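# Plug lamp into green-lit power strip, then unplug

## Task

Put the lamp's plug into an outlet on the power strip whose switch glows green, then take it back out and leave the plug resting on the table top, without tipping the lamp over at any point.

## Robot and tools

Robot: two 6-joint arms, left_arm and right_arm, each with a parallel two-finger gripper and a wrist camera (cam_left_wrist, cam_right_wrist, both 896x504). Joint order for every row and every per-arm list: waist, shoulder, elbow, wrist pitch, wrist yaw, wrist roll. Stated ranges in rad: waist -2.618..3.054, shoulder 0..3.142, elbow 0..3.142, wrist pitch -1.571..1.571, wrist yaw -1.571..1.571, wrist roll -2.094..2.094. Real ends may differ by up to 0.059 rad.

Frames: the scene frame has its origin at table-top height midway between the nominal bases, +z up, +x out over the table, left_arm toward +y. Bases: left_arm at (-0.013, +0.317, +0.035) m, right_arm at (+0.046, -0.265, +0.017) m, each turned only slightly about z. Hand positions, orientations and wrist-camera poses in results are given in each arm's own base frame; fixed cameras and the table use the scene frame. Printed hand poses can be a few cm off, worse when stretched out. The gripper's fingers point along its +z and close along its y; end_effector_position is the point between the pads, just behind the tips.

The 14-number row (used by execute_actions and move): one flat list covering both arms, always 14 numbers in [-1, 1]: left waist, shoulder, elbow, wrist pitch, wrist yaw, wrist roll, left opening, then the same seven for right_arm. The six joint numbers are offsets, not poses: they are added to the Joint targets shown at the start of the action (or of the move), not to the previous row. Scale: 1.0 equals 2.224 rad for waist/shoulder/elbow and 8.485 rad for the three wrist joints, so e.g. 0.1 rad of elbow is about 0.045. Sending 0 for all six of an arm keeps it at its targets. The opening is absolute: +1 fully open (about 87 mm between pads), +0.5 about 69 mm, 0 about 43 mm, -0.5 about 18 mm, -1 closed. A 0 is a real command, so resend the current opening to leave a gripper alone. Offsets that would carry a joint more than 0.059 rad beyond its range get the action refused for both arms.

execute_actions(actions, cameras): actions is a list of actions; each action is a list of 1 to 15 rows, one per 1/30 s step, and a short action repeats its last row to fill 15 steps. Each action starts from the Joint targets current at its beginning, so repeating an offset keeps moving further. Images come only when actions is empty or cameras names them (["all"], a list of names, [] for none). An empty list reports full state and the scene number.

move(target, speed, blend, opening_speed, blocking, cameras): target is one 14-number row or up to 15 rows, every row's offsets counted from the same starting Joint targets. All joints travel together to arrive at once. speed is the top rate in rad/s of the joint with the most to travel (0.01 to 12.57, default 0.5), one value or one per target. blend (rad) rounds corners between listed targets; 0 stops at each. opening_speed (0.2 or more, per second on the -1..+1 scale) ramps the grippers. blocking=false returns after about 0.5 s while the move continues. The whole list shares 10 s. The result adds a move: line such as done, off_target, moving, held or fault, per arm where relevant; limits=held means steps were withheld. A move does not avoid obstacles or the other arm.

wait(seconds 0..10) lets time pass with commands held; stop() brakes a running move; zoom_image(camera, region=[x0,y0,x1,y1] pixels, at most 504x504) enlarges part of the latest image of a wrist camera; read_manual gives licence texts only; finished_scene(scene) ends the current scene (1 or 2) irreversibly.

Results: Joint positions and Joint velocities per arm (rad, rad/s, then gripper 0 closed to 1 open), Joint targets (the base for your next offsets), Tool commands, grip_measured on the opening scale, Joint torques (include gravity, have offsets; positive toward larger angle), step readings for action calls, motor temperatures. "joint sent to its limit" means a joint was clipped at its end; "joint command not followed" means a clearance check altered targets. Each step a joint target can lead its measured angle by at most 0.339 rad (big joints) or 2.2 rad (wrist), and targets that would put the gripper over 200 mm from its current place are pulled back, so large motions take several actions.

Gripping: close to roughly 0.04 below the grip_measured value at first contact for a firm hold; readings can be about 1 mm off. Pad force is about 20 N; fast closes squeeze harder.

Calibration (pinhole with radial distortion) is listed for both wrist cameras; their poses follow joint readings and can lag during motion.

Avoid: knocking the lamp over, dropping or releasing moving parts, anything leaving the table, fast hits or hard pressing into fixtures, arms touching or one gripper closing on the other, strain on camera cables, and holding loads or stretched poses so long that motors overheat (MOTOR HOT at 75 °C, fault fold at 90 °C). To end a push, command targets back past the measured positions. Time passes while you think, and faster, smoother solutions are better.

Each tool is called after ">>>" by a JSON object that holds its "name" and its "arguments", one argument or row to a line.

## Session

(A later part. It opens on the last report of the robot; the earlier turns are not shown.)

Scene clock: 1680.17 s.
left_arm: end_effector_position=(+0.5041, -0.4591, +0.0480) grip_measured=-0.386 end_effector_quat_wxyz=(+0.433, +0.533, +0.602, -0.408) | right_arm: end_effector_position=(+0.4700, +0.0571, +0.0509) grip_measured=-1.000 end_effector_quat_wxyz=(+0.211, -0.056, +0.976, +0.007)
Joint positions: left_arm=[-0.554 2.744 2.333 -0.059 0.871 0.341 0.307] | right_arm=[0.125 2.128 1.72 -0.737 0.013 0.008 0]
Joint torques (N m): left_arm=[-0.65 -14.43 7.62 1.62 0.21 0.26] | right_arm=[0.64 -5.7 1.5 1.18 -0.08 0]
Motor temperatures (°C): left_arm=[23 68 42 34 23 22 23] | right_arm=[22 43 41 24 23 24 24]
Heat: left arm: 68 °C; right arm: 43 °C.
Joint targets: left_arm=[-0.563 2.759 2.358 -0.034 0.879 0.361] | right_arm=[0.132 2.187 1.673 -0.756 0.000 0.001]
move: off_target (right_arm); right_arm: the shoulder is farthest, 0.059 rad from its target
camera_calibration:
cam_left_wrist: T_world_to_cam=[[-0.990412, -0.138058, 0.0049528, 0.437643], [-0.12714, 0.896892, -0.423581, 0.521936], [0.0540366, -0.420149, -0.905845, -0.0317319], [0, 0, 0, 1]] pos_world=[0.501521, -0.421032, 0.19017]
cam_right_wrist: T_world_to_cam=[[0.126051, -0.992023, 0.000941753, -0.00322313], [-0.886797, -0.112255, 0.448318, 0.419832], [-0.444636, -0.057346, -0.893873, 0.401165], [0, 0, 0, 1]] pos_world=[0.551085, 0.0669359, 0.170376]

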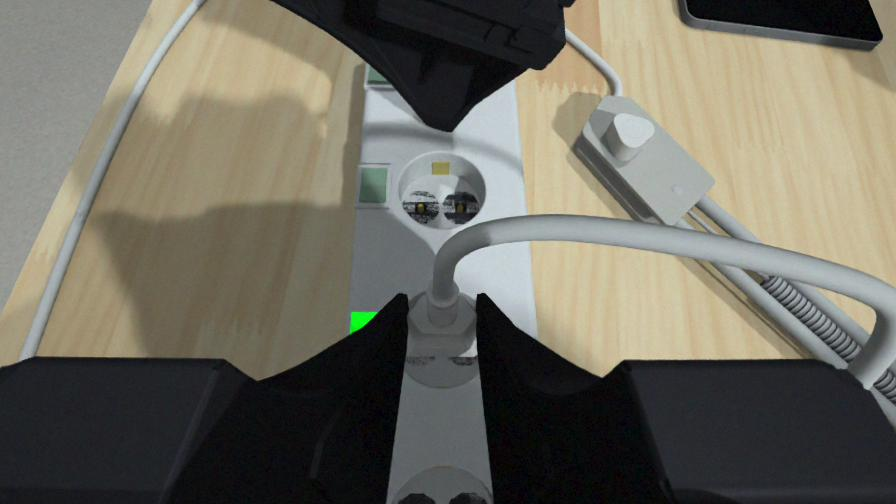

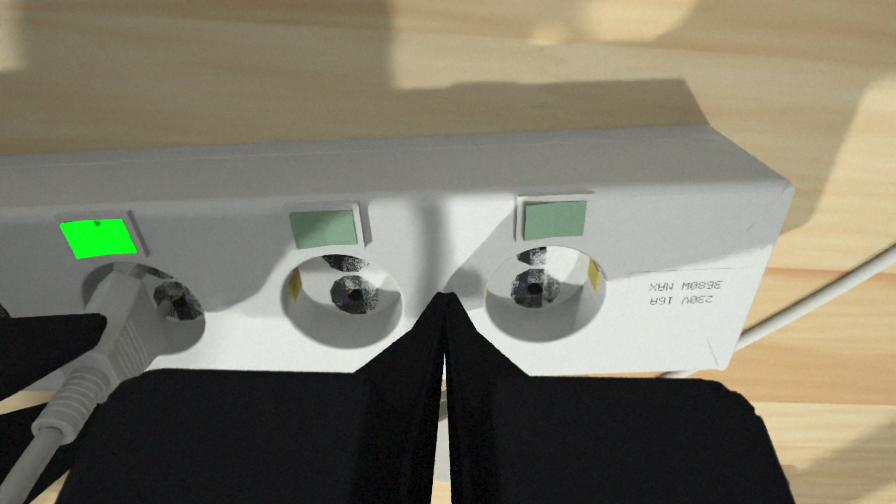

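>>> {"name": "move", "arguments": {
  "target": [-0.0012, 0.0032, 0.0051, 0, 0, 0, -0.48, 0, 0, 0, 0, 0, 0, -1],
  "speed": 0.1,
  "cameras": ["cam_left_wrist", "cam_right_wrist"]
}}

>>> {"name": "zoom_image", "arguments": {
  "camera": "cam_right_wrist",
  "region": [130, 260, 210, 330]
}}

>>> {"name": "zoom_image", "arguments": {
  "camera": "cam_left_wrist",
  "region": [366, 280, 516, 440]
}}

Scene clock: 1743.40 s.
left_arm: end_effector_position=(+0.5035, -0.4605, +0.0421) grip_measured=-0.386 end_effector_quat_wxyz=(+0.430, +0.534, +0.602, -0.409) | right_arm: end_effector_position=(+0.4700, +0.0571, +0.0509) grip_measured=-1.000 end_effector_quat_wxyz=(+0.211, -0.056, +0.976, +0.007)
Joint positions: left_arm=[-0.556 2.758 2.339 -0.058 0.871 0.342 0.307] | right_arm=[0.125 2.128 1.72 -0.737 0.013 0.008 0]
Joint torques (N m): left_arm=[-0.49 -15.17 7.98 1.61 0.22 0.21] | right_arm=[0.57 -5.68 1.58 1.18 -0.07 0]
Motor temperatures (°C): left_arm=[23 66 44 36 23 22 23] | right_arm=[22 41 38 24 23 24 24]
Heat: left arm: 66 °C; right arm: 41 °C.
Joint targets: left_arm=[-0.565 2.767 2.369 -0.034 0.879 0.362] | right_arm=[0.132 2.187 1.673 -0.756 0.000 0.001]
move: off_target (right_arm); right_arm: the shoulder is farthest, 0.059 rad from its target
camera_calibration:
cam_left_wrist: T_world_to_cam=[[-0.990741, -0.13553, 0.00799062, 0.438116], [-0.126297, 0.898452, -0.420515, 0.52068], [0.0498133, -0.417631, -0.90725, -0.0342556], [0, 0, 0, 1]] pos_world=[0.501526, -0.422734, 0.184375]
cam_right_wrist: T_world_to_cam=[[0.126051, -0.992023, 0.000941753, -0.00322313], [-0.886797, -0.112255, 0.448318, 0.419832], [-0.444636, -0.057346, -0.893873, 0.401165], [0, 0, 0, 1]] pos_world=[0.551085, 0.0669359, 0.170376]

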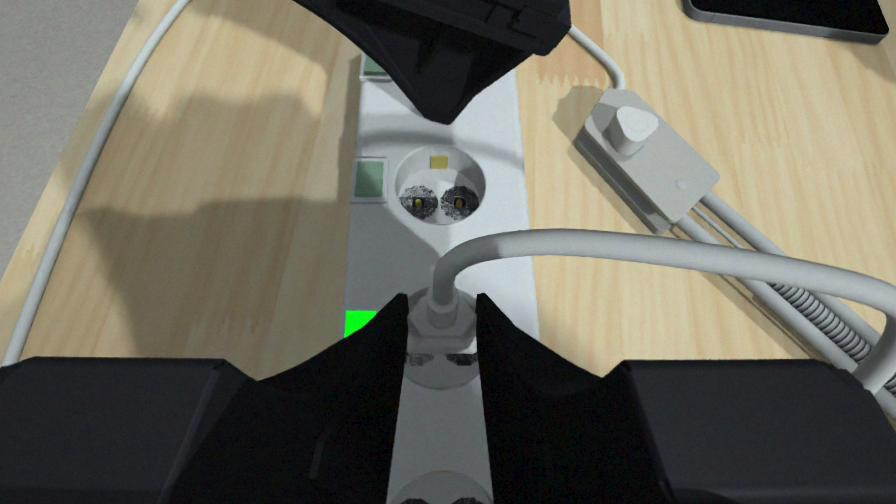

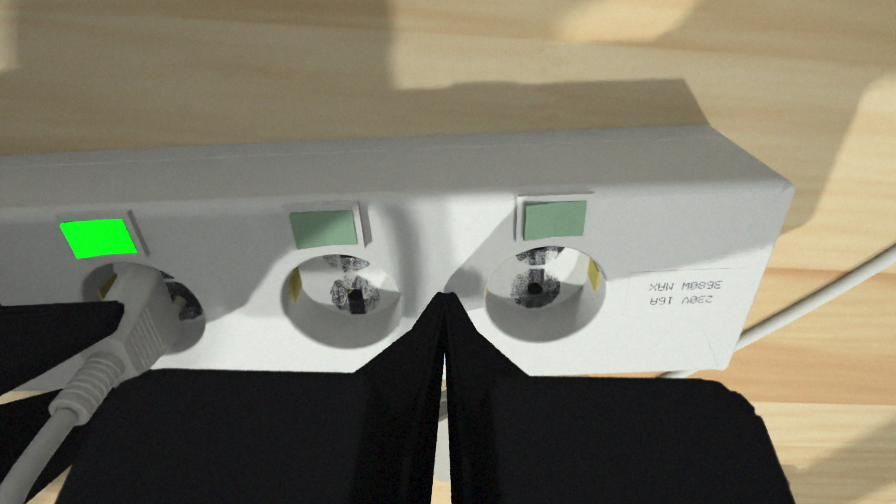

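Scaled by 6.300.

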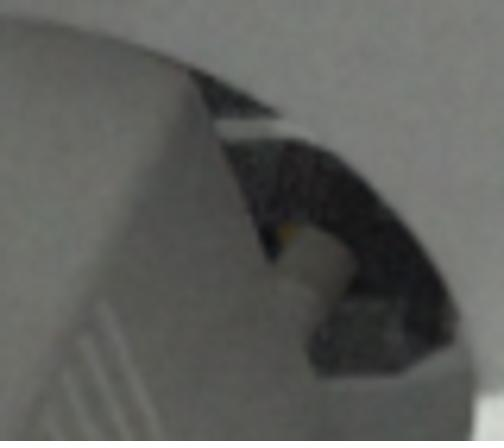

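Scaled by 3.150.

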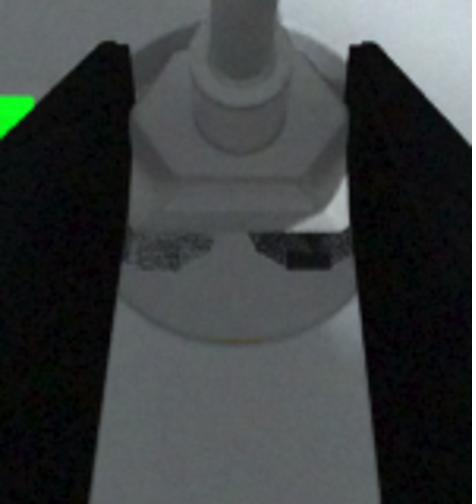

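>>> {"name": "zoom_image", "arguments": {
  "camera": "cam_right_wrist",
  "region": [160, 275, 210, 325]
}}

>>> {"name": "zoom_image", "arguments": {
  "camera": "cam_right_wrist",
  "region": [310, 240, 410, 330]
}}

Scaled by 10.080.

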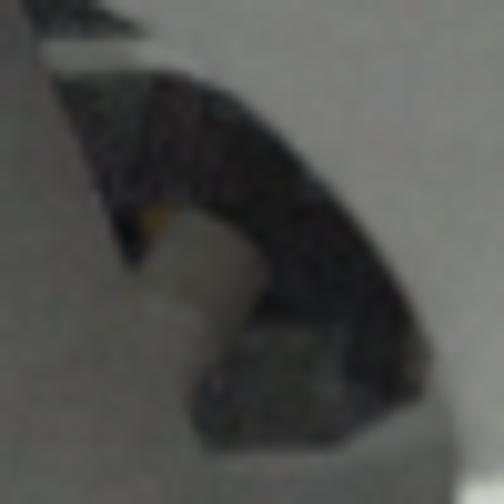

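Scaled by 5.040.

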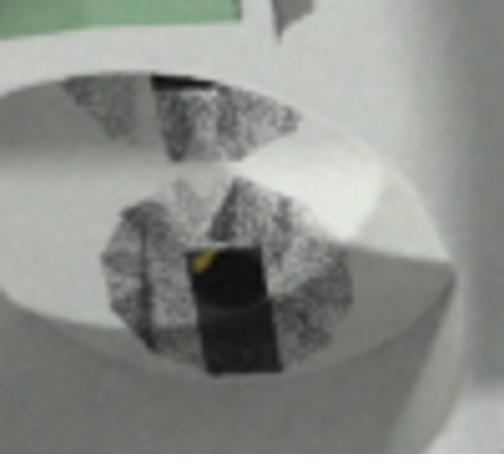

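>>> {"name": "move", "arguments": {
  "target": [0, 0.0148, -0.0108, -0.0048, -0.0022, 0, -0.48, 0, 0, 0, 0, 0, 0, -1],
  "speed": 0.05,
  "cameras": ["cam_left_wrist", "cam_right_wrist"]
}}

>>> {"name": "zoom_image", "arguments": {
  "camera": "cam_right_wrist",
  "region": [110, 250, 210, 350]
}}

Scene clock: 1822.73 s.
left_arm: end_effector_position=(+0.5031, -0.4615, +0.0392) grip_measured=-0.386 end_effector_quat_wxyz=(+0.430, +0.534, +0.602, -0.409) | right_arm: end_effector_position=(+0.4700, +0.0571, +0.0509) grip_measured=-1.000 end_effector_quat_wxyz=(+0.211, -0.056, +0.976, +0.007)
Joint positions: left_arm=[-0.558 2.764 2.339 -0.051 0.871 0.342 0.307] | right_arm=[0.125 2.128 1.72 -0.737 0.013 0.008 0]
Joint torques (N m): left_arm=[-0.53 -12.78 6.31 1.16 0.07 0.2] | right_arm=[0.59 -5.7 1.57 1.19 -0.07 0]
Motor temperatures (°C): left_arm=[23 65 43 36 23 22 23] | right_arm=[22 40 36 24 23 24 24]
Heat: left arm: 65 °C; right arm: 40 °C.
Joint targets: left_arm=[-0.565 2.800 2.345 -0.075 0.861 0.362] | right_arm=[0.132 2.187 1.673 -0.756 0.000 0.001]
move: off_target (left_arm, right_arm); left_arm: the shoulder is farthest, 0.036 rad from its target; right_arm: the shoulder is farthest, 0.059 rad from its target
camera_calibration:
cam_left_wrist: T_world_to_cam=[[-0.990958, -0.133969, 0.00738511, 0.438488], [-0.124604, 0.898483, -0.420953, 0.51955], [0.0497592, -0.418067, -0.907052, -0.0374776], [0, 0, 0, 1]] pos_world=[0.501126, -0.423732, 0.181474]
cam_right_wrist: T_world_to_cam=[[0.126051, -0.992023, 0.000941753, -0.00322313], [-0.886797, -0.112255, 0.448318, 0.419832], [-0.444636, -0.057346, -0.893873, 0.401165], [0, 0, 0, 1]] pos_world=[0.551085, 0.0669359, 0.170376]

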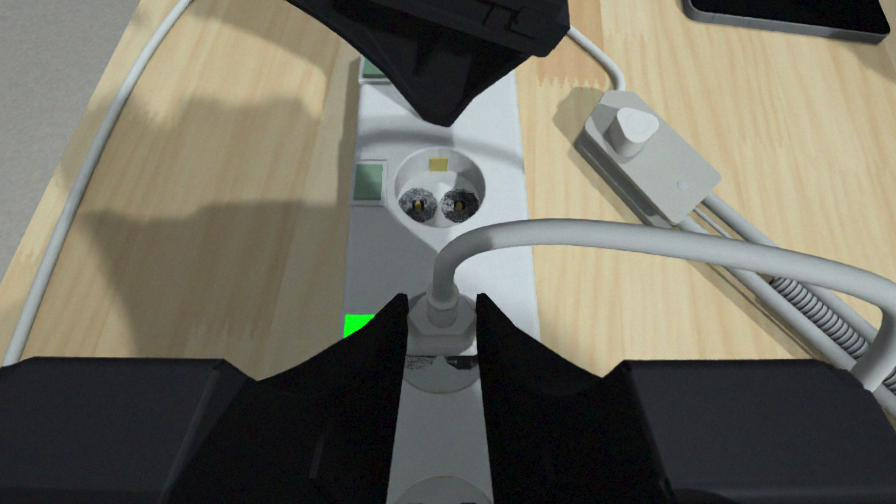

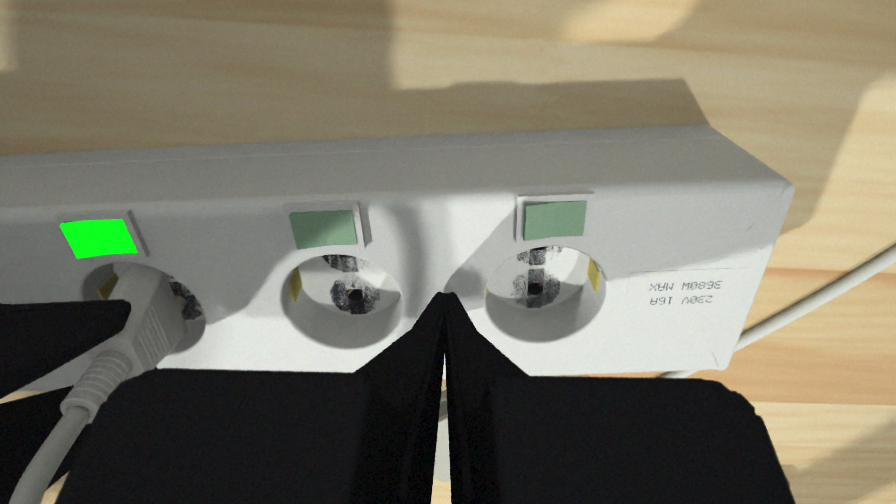

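Scaled by 5.040.

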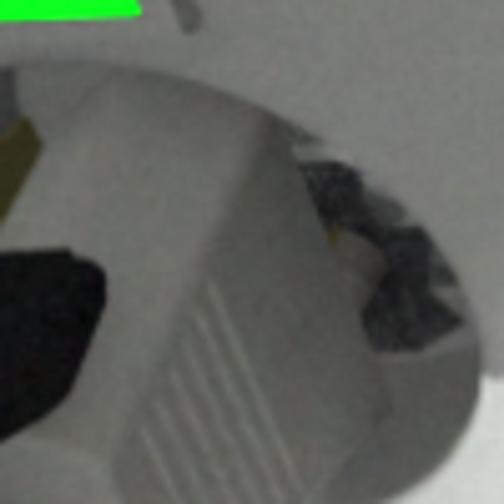

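>>> {"name": "move", "arguments": {
  "target": [0.001, 0.0193, -0.0148, -0.0053, -0.0035, 0, -0.48, 0, 0, 0, 0, 0, 0, -1],
  "speed": 0.05,
  "cameras": ["cam_left_wrist", "cam_right_wrist"]
}}

>>> {"name": "zoom_image", "arguments": {
  "camera": "cam_right_wrist",
  "region": [110, 250, 210, 350]
}}

Scene clock: 1833.83 s.
left_arm: end_effector_position=(+0.5049, -0.4626, +0.0355) grip_measured=-0.386 end_effector_quat_wxyz=(+0.435, +0.535, +0.598, -0.408) | right_arm: end_effector_position=(+0.4700, +0.0571, +0.0509) grip_measured=-1.000 end_effector_quat_wxyz=(+0.211, -0.056, +0.976, +0.007)
Joint positions: left_arm=[-0.558 2.775 2.339 -0.027 0.871 0.342 0.307] | right_arm=[0.125 2.128 1.72 -0.737 0.013 0.008 0]
Joint torques (N m): left_arm=[-0.18 -9.57 3.64 0.57 -0.35 0.23] | right_arm=[0.62 -5.7 1.59 1.17 -0.07 -0.01]
Motor temperatures (°C): left_arm=[23 64 42 35 23 22 23] | right_arm=[22 40 36 24 23 24 24]
Heat: left arm: 64 °C; right arm: 40 °C.
Joint targets: left_arm=[-0.563 2.843 2.312 -0.120 0.831 0.362] | right_arm=[0.132 2.187 1.673 -0.756 0.000 0.001]
move: off_target (left_arm, right_arm); left_arm: the wrist pitch is farthest, 0.093 rad from its target; right_arm: the shoulder is farthest, 0.059 rad from its target
camera_calibration:
cam_left_wrist: T_world_to_cam=[[-0.99098, -0.133995, -0.00197242, 0.440435], [-0.120266, 0.895746, -0.42799, 0.515981], [0.0591153, -0.423893, -0.903781, -0.0489518], [0, 0, 0, 1]] pos_world=[0.501411, -0.423922, 0.177462]
cam_right_wrist: T_world_to_cam=[[0.126051, -0.992023, 0.000941753, -0.00322313], [-0.886797, -0.112255, 0.448318, 0.419832], [-0.444636, -0.057346, -0.893873, 0.401165], [0, 0, 0, 1]] pos_world=[0.551085, 0.0669359, 0.170376]

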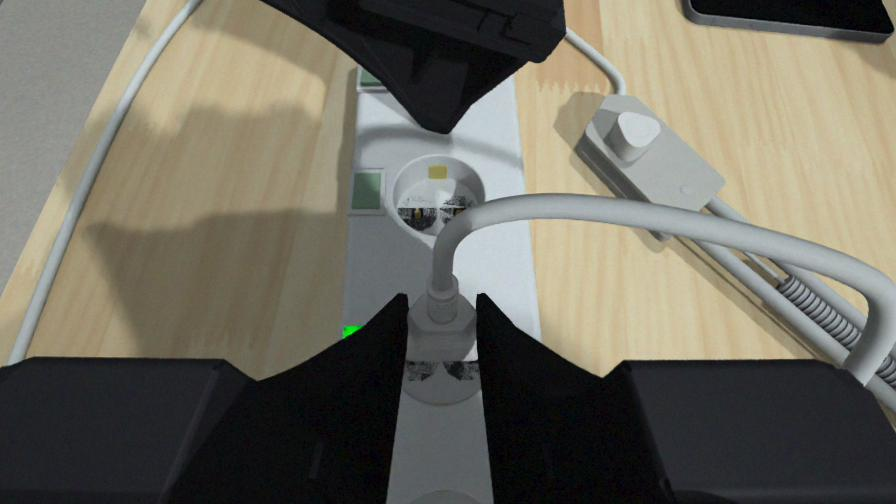

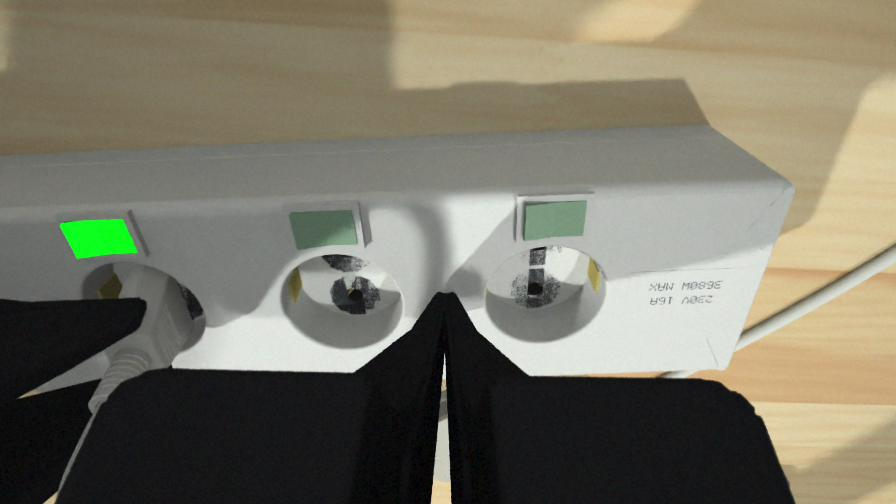

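Scaled by 5.040.

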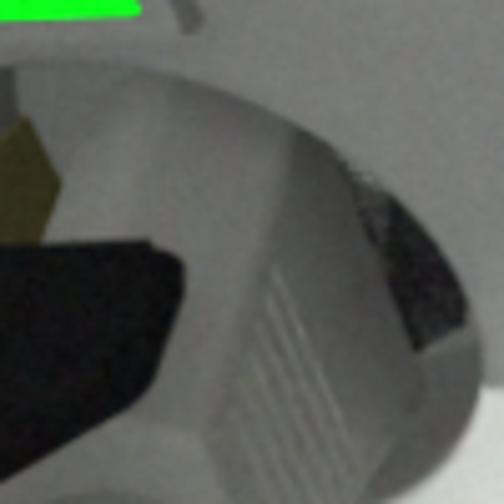

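>>> {"name": "move", "arguments": {
  "target": [0, 0.0045, -0.0031, -0.0075, 0, 0, -0.48, 0, 0, 0, 0, 0, 0, -1],
  "speed": 0.1,
  "cameras": ["cam_left_wrist", "cam_right_wrist"]
}}

>>> {"name": "zoom_image", "arguments": {
  "camera": "cam_right_wrist",
  "region": [70, 250, 210, 390]
}}

>>> {"name": "zoom_image", "arguments": {
  "camera": "cam_left_wrist",
  "region": [366, 280, 516, 440]
}}

Scene clock: 1860.37 s.
left_arm: end_effector_position=(+0.5041, -0.4621, +0.0338) grip_measured=-0.386 end_effector_quat_wxyz=(+0.432, +0.535, +0.600, -0.409) | right_arm: end_effector_position=(+0.4700, +0.0571, +0.0509) grip_measured=-1.000 end_effector_quat_wxyz=(+0.211, -0.056, +0.976, +0.007)
Joint positions: left_arm=[-0.558 2.776 2.339 -0.035 0.871 0.342 0.307] | right_arm=[0.125 2.128 1.72 -0.737 0.013 0.008 0]
Joint torques (N m): left_arm=[-0.28 -8.85 3.14 -0.04 -0.24 0.17] | right_arm=[0.66 -5.61 1.48 1.18 -0.05 0]
Motor temperatures (°C): left_arm=[23 59 40 31 23 22 23] | right_arm=[22 40 35 24 23 24 24]
Heat: left arm: 59 °C; right arm: 40 °C.
Joint targets: left_arm=[-0.563 2.853 2.306 -0.184 0.831 0.362] | right_arm=[0.132 2.187 1.673 -0.756 0.000 0.001]
move: off_target (left_arm, right_arm); left_arm: the wrist pitch is farthest, 0.149 rad from its target; right_arm: the shoulder is farthest, 0.059 rad from its target
camera_calibration:
cam_left_wrist: T_world_to_cam=[[-0.99098, -0.133948, 0.00412066, 0.439487], [-0.123082, 0.897564, -0.423355, 0.516729], [0.0530091, -0.420043, -0.905955, -0.0452328], [0, 0, 0, 1]] pos_world=[0.501521, -0.423928, 0.17597]
cam_right_wrist: T_world_to_cam=[[0.126051, -0.992023, 0.000941753, -0.00322313], [-0.886797, -0.112255, 0.448318, 0.419832], [-0.444636, -0.057346, -0.893873, 0.401165], [0, 0, 0, 1]] pos_world=[0.551085, 0.0669359, 0.170376]

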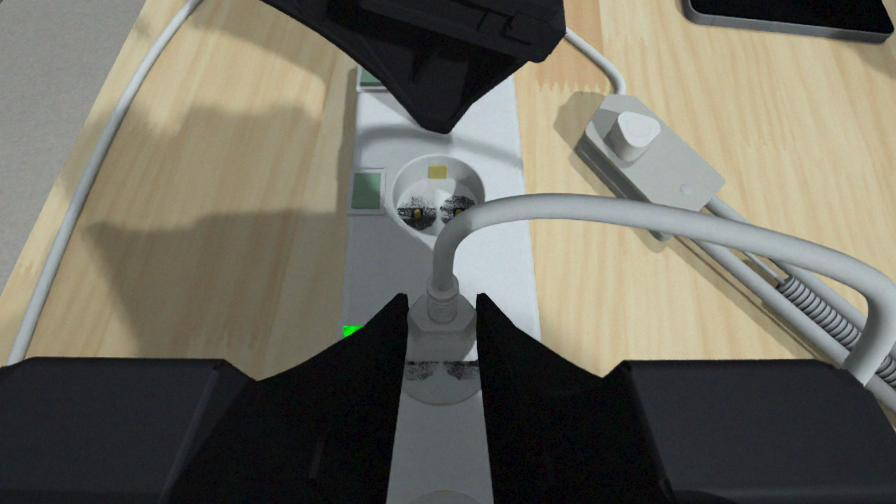

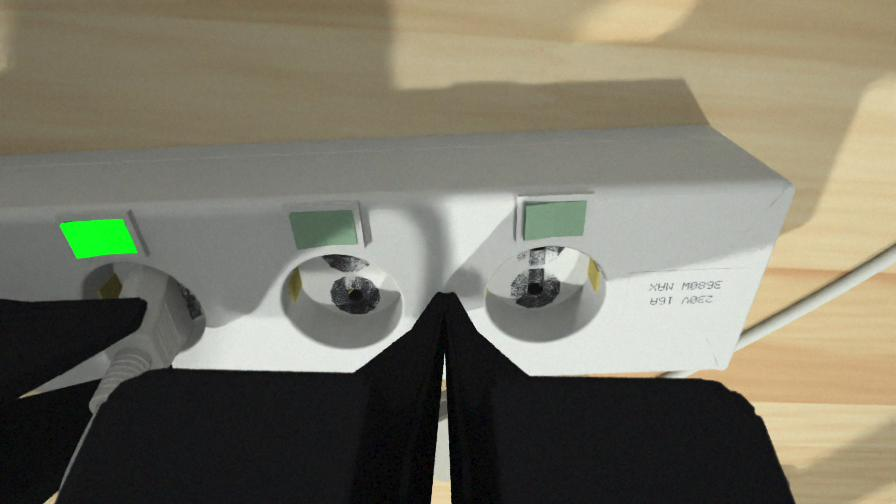

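Scaled by 3.600.

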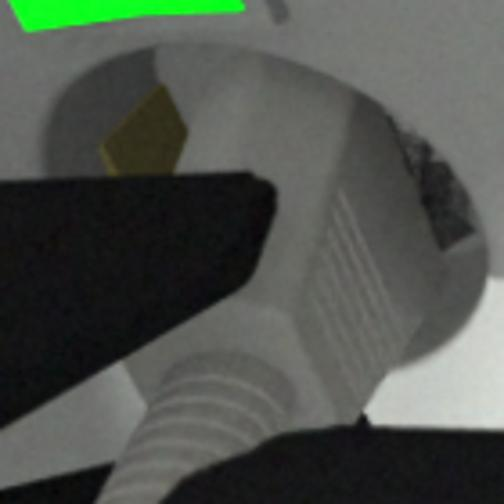

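Scaled by 3.150.

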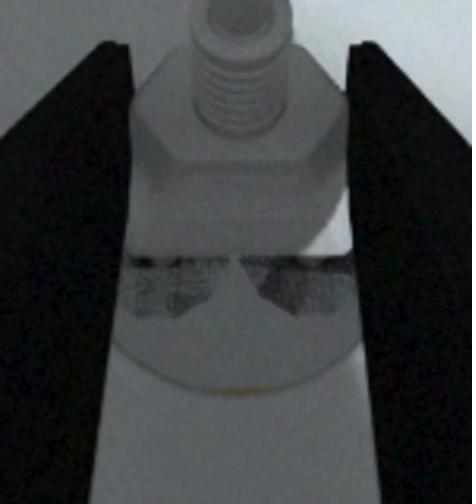

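>>> {"name": "move", "arguments": {
  "target": [0.0099, -0.0171, -0.0045, 0, 0, 0, -0.48, 0, 0, 0, 0, 0, 0, -1],
  "speed": 0.1,
  "cameras": ["cam_left_wrist"]
}}

>>> {"name": "zoom_image", "arguments": {
  "camera": "cam_left_wrist",
  "region": [366, 280, 516, 440]
}}

Scene clock: 2045.70 s.
left_arm: end_effector_position=(+0.5053, -0.4599, +0.0338) grip_measured=-0.386 end_effector_quat_wxyz=(+0.432, +0.534, +0.601, -0.410) | right_arm: end_effector_position=(+0.4700, +0.0571, +0.0509) grip_measured=-1.000 end_effector_quat_wxyz=(+0.211, -0.056, +0.976, +0.007)
Joint positions: left_arm=[-0.553 2.776 2.339 -0.036 0.876 0.342 0.307] | right_arm=[0.125 2.128 1.72 -0.737 0.013 0.008 0]
Joint torques (N m): left_arm=[0.91 -12.42 2.37 0.03 -0.29 0.24] | right_arm=[0.62 -5.72 1.55 1.19 -0.06 0.01]
Motor temperatures (°C): left_arm=[23 49 36 25 23 22 23] | right_arm=[22 39 32 24 23 24 24]
Heat: left arm: 49 °C; right arm: 39 °C.
Joint targets: left_arm=[-0.541 2.815 2.296 -0.184 0.831 0.362] | right_arm=[0.132 2.187 1.673 -0.756 0.000 0.001]
move: off_target (left_arm, right_arm); left_arm: the wrist pitch is farthest, 0.148 rad from its target; right_arm: the shoulder is farthest, 0.059 rad from its target
camera_calibration:
cam_left_wrist: T_world_to_cam=[[-0.99085, -0.134808, 0.00654547, 0.44053], [-0.124851, 0.897087, -0.423847, 0.515638], [0.0512662, -0.420786, -0.90571, -0.0438292], [0, 0, 0, 1]] pos_world=[0.503124, -0.421628, 0.175972]
Images, in order (width x height): cam_left_wrist 896x504.

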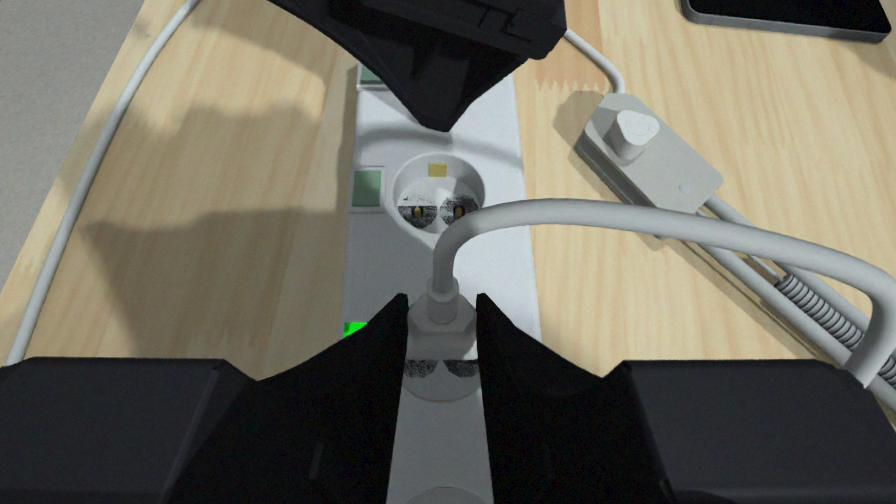

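Scaled by 3.150.

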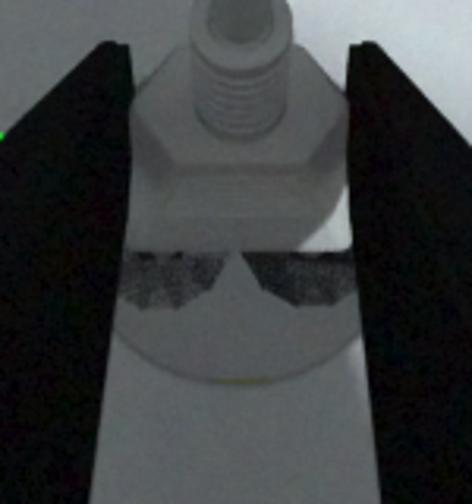

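>>> {"name": "move", "arguments": {
  "target": [0, -0.0112, -0.0072, 0, 0, 0, -0.48, 0, 0, 0, 0, 0, 0, -1],
  "speed": 0.1,
  "cameras": ["cam_left_wrist"]
}}

>>> {"name": "zoom_image", "arguments": {
  "camera": "cam_left_wrist",
  "region": [366, 280, 516, 440]
}}

Scene clock: 2050.97 s.
left_arm: end_effector_position=(+0.5052, -0.4543, +0.0266) grip_measured=-0.386 end_effector_quat_wxyz=(+0.424, +0.531, +0.612, -0.404) | right_arm: end_effector_position=(+0.4700, +0.0571, +0.0509) grip_measured=-1.000 end_effector_quat_wxyz=(+0.211, -0.056, +0.976, +0.007)
Joint positions: left_arm=[-0.549 2.769 2.317 -0.052 0.862 0.349 0.307] | right_arm=[0.125 2.128 1.72 -0.737 0.013 0.008 0]
Joint torques (N m): left_arm=[0.65 -13.98 2.81 0.17 -0.18 0.15] | right_arm=[0.65 -5.74 1.51 1.2 -0.07 -0.01]
Heat: left arm: 50 °C; right arm: 39 °C.
Joint targets: left_arm=[-0.541 2.790 2.279 -0.184 0.831 0.362] | right_arm=[0.132 2.187 1.673 -0.756 0.000 0.001]
move: off_target (left_arm, right_arm); left_arm: the wrist pitch is farthest, 0.132 rad from its target; right_arm: the shoulder is farthest, 0.059 rad from its target
camera_calibration:
cam_left_wrist: T_world_to_cam=[[-0.988727, -0.148585, 0.0184764, 0.433538], [-0.143407, 0.904257, -0.402187, 0.519617], [0.0430515, -0.400303, -0.915371, -0.0342825], [0, 0, 0, 1]] pos_world=[0.504643, -0.419173, 0.169592]
Images, in order (width x height): cam_left_wrist 896x504.

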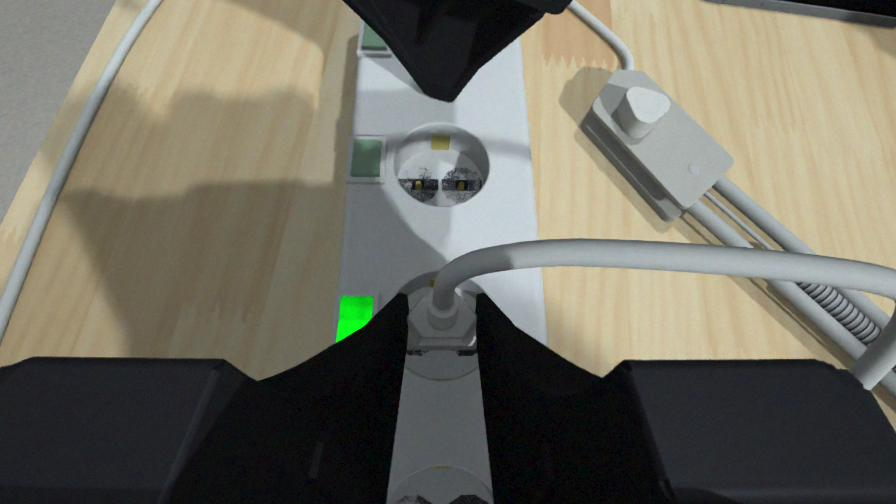

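Scaled by 3.150.

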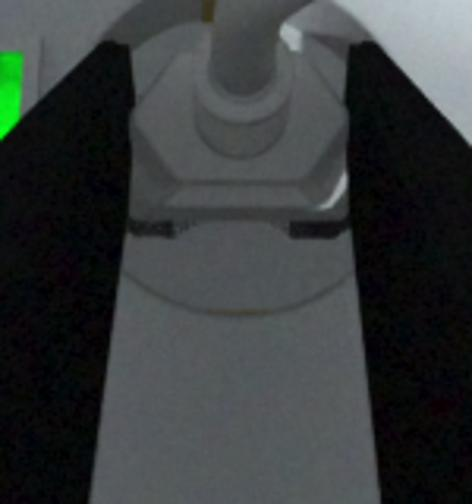

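>>> {"name": "wait", "arguments": {
  "seconds": 0.1,
  "cameras": ["cam_right_wrist"]
}}

>>> {"name": "zoom_image", "arguments": {
  "camera": "cam_right_wrist",
  "region": [70, 250, 210, 390]
}}

Scene clock: 2055.00 s.
left_arm: end_effector_position=(+0.5052, -0.4543, +0.0266) grip_measured=-0.386 end_effector_quat_wxyz=(+0.424, +0.531, +0.612, -0.404) | right_arm: end_effector_position=(+0.4700, +0.0571, +0.0509) grip_measured=-1.000 end_effector_quat_wxyz=(+0.211, -0.056, +0.976, +0.007)
Joint positions: left_arm=[-0.549 2.769 2.317 -0.052 0.862 0.349 0.307] | right_arm=[0.125 2.128 1.72 -0.737 0.013 0.008 0]
Joint torques (N m): left_arm=[0.61 -14.15 2.89 0.18 -0.17 0.17] | right_arm=[0.65 -5.7 1.58 1.19 -0.08 -0.01]
Heat: left arm: 50 °C; right arm: 39 °C.
Joint targets: left_arm=[-0.541 2.790 2.279 -0.184 0.831 0.362] | right_arm=[0.132 2.187 1.673 -0.756 0.000 0.001]
Tool commands: left_gripper/opening=-0.48 right_gripper/opening=-1.0
wait: 0.10 s; at rest from the start
camera_calibration:
cam_right_wrist: T_world_to_cam=[[0.126051, -0.992023, 0.000941753, -0.00322313], [-0.886797, -0.112255, 0.448318, 0.419832], [-0.444636, -0.057346, -0.893873, 0.401165], [0, 0, 0, 1]] pos_world=[0.551085, 0.0669359, 0.170376]
Images, in order (width x height): cam_right_wrist 896x504.

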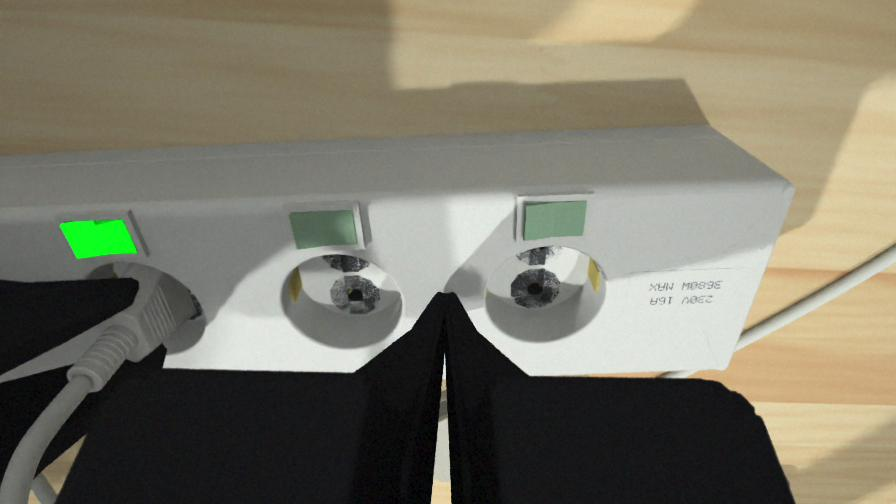

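Scaled by 3.600.

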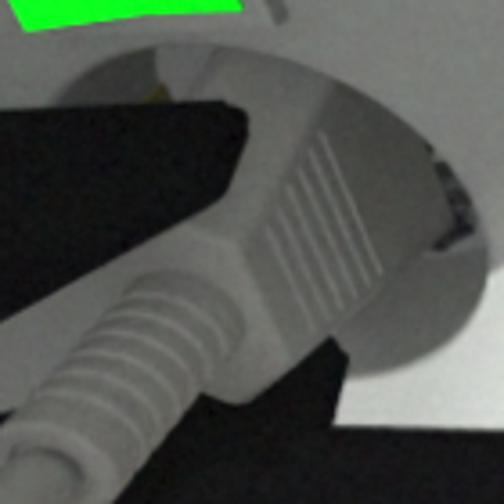

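>>> {"name": "move", "arguments": {
  "target": [-0.0005, 0.0157, -0.0018, -0.0019, 0, 0, -0.48, 0, 0, 0, 0, 0, 0, -1],
  "speed": 0.1,
  "cameras": ["cam_left_wrist", "cam_right_wrist"]
}}

>>> {"name": "zoom_image", "arguments": {
  "camera": "cam_right_wrist",
  "region": [70, 250, 210, 390]
}}

>>> {"name": "zoom_image", "arguments": {
  "camera": "cam_left_wrist",
  "region": [366, 260, 516, 420]
}}

Scene clock: 2071.23 s.
left_arm: end_effector_position=(+0.5050, -0.4542, +0.0264) grip_measured=-0.386 end_effector_quat_wxyz=(+0.424, +0.531, +0.612, -0.404) | right_arm: end_effector_position=(+0.4700, +0.0571, +0.0509) grip_measured=-1.000 end_effector_quat_wxyz=(+0.211, -0.056, +0.976, +0.007)
Joint positions: left_arm=[-0.549 2.769 2.317 -0.053 0.862 0.35 0.307] | right_arm=[0.125 2.128 1.72 -0.737 0.013 0.008 0]
Joint torques (N m): left_arm=[0.38 -10.51 2.59 0.04 -0.13 0.1] | right_arm=[0.59 -5.74 1.54 1.2 -0.08 0]
Heat: left arm: 51 °C; right arm: 39 °C.
Joint targets: left_arm=[-0.542 2.824 2.275 -0.200 0.831 0.361] | right_arm=[0.132 2.187 1.673 -0.756 0.000 0.001]
move: off_target (left_arm, right_arm); left_arm: the wrist pitch is farthest, 0.147 rad from its target; right_arm: the shoulder is farthest, 0.059 rad from its target
camera_calibration:
cam_left_wrist: T_world_to_cam=[[-0.988751, -0.148372, 0.018897, 0.433473], [-0.14342, 0.904633, -0.401335, 0.519544], [0.0424521, -0.399531, -0.915736, -0.0337731], [0, 0, 0, 1]] pos_world=[0.504544, -0.419175, 0.169393]
cam_right_wrist: T_world_to_cam=[[0.126051, -0.992023, 0.000941753, -0.00322313], [-0.886797, -0.112255, 0.448318, 0.419832], [-0.444636, -0.057346, -0.893873, 0.401165], [0, 0, 0, 1]] pos_world=[0.551085, 0.0669359, 0.170376]

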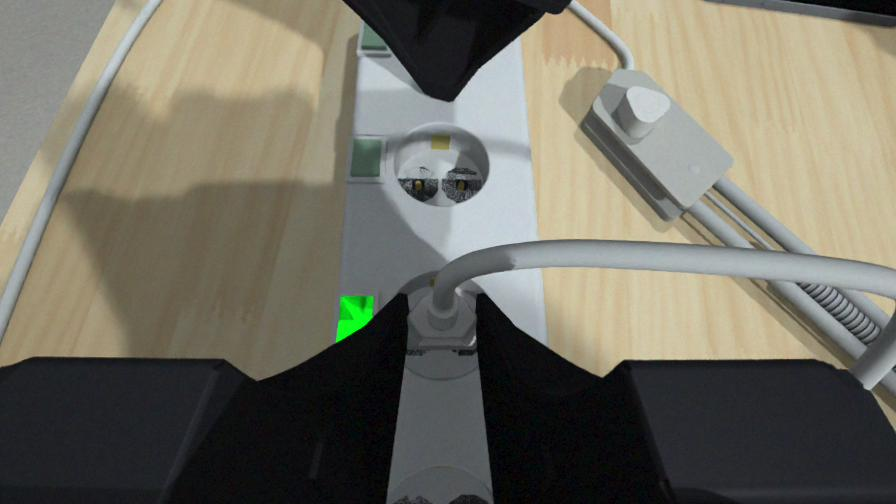

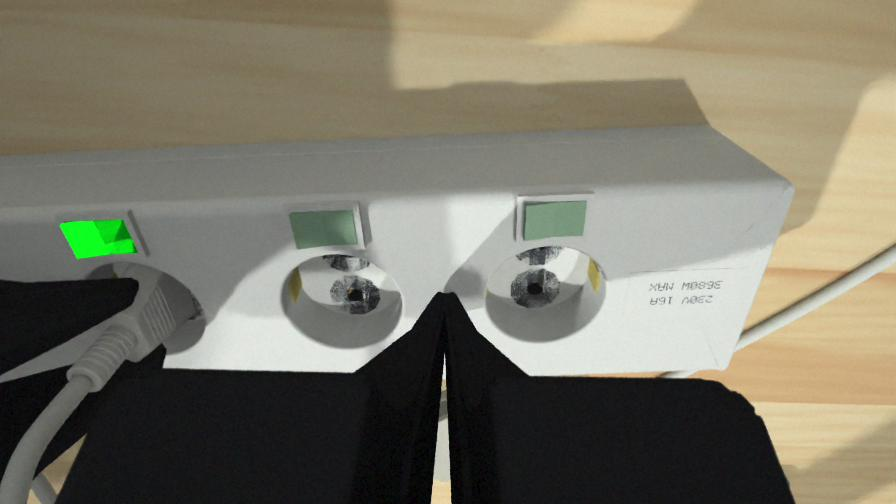

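Scaled by 3.600.

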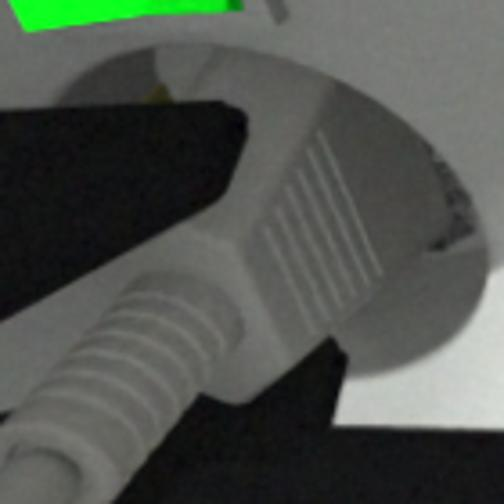

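Scaled by 3.150.

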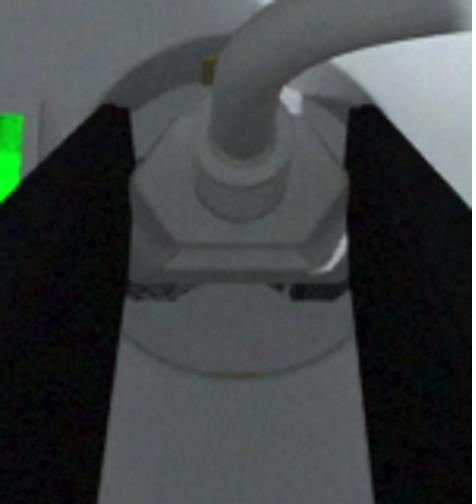

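>>> {"name": "move", "arguments": {
  "target": [0, 0.009, -0.0045, 0, 0, 0, -0.48, 0, 0, 0, 0, 0, 0, -1],
  "speed": 0.1,
  "cameras": ["cam_left_wrist", "cam_right_wrist"]
}}

>>> {"name": "zoom_image", "arguments": {
  "camera": "cam_right_wrist",
  "region": [70, 250, 210, 390]
}}

>>> {"name": "zoom_image", "arguments": {
  "camera": "cam_left_wrist",
  "region": [366, 260, 516, 420]
}}

Scene clock: 2104.07 s.
left_arm: end_effector_position=(+0.5044, -0.4538, +0.0232) grip_measured=-0.386 end_effector_quat_wxyz=(+0.422, +0.531, +0.614, -0.404) | right_arm: end_effector_position=(+0.4700, +0.0571, +0.0509) grip_measured=-1.000 end_effector_quat_wxyz=(+0.211, -0.056, +0.976, +0.007)
Joint positions: left_arm=[-0.549 2.771 2.313 -0.052 0.862 0.351 0.307] | right_arm=[0.125 2.128 1.72 -0.737 0.013 0.008 0]
Joint torques (N m): left_arm=[0.58 -8.98 2 0.04 -0.15 0.13] | right_arm=[0.66 -5.72 1.58 1.18 -0.07 -0.01]
Heat: left arm: 48 °C; right arm: 39 °C.
Joint targets: left_arm=[-0.542 2.845 2.265 -0.200 0.831 0.362] | right_arm=[0.132 2.187 1.673 -0.756 0.000 0.001]
move: off_target (left_arm, right_arm); left_arm: the wrist pitch is farthest, 0.148 rad from its target; right_arm: the shoulder is farthest, 0.059 rad from its target
camera_calibration:
cam_left_wrist: T_world_to_cam=[[-0.988727, -0.148113, 0.0219564, 0.433025], [-0.14454, 0.905846, -0.398186, 0.518841], [0.0390875, -0.39687, -0.917042, -0.0335763], [0, 0, 0, 1]] pos_world=[0.504449, -0.419179, 0.166297]
cam_right_wrist: T_world_to_cam=[[0.126051, -0.992023, 0.000941753, -0.00322313], [-0.886797, -0.112255, 0.448318, 0.419832], [-0.444636, -0.057346, -0.893873, 0.401165], [0, 0, 0, 1]] pos_world=[0.551085, 0.0669359, 0.170376]

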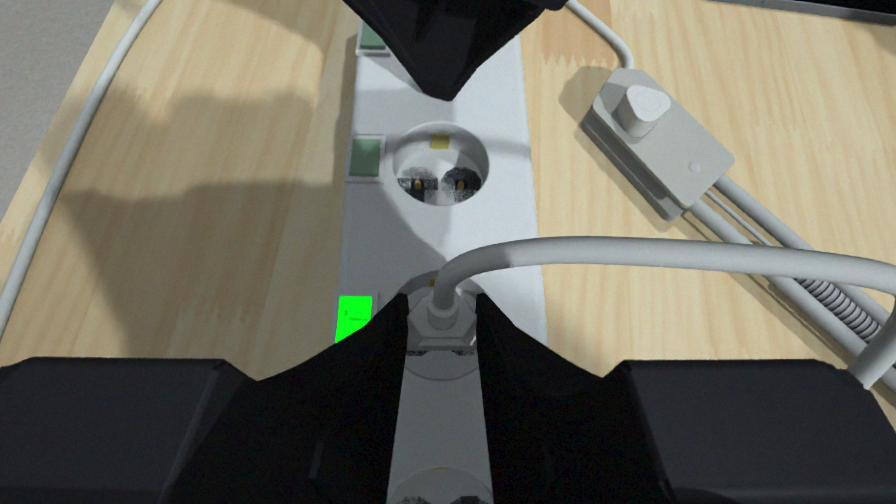

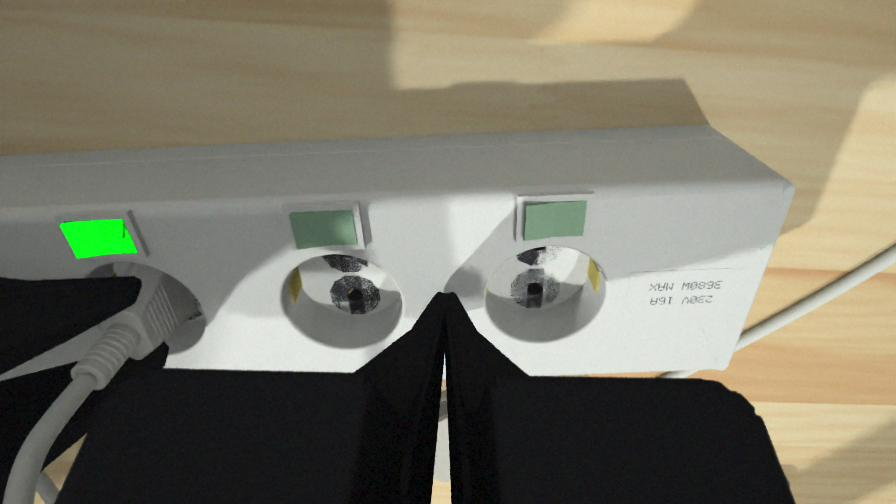

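Scaled by 3.600.

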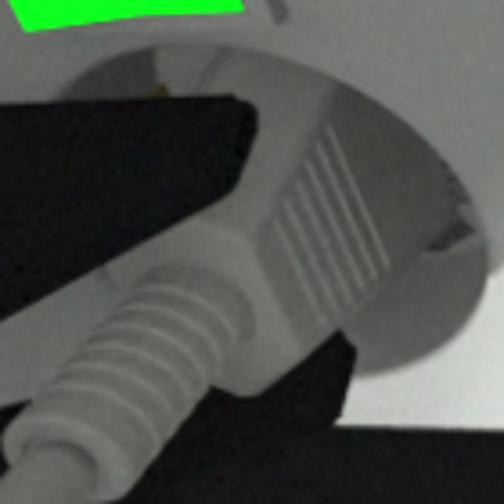

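Scaled by 3.150.

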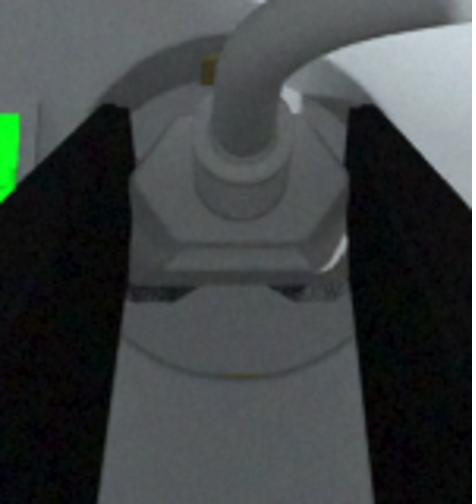

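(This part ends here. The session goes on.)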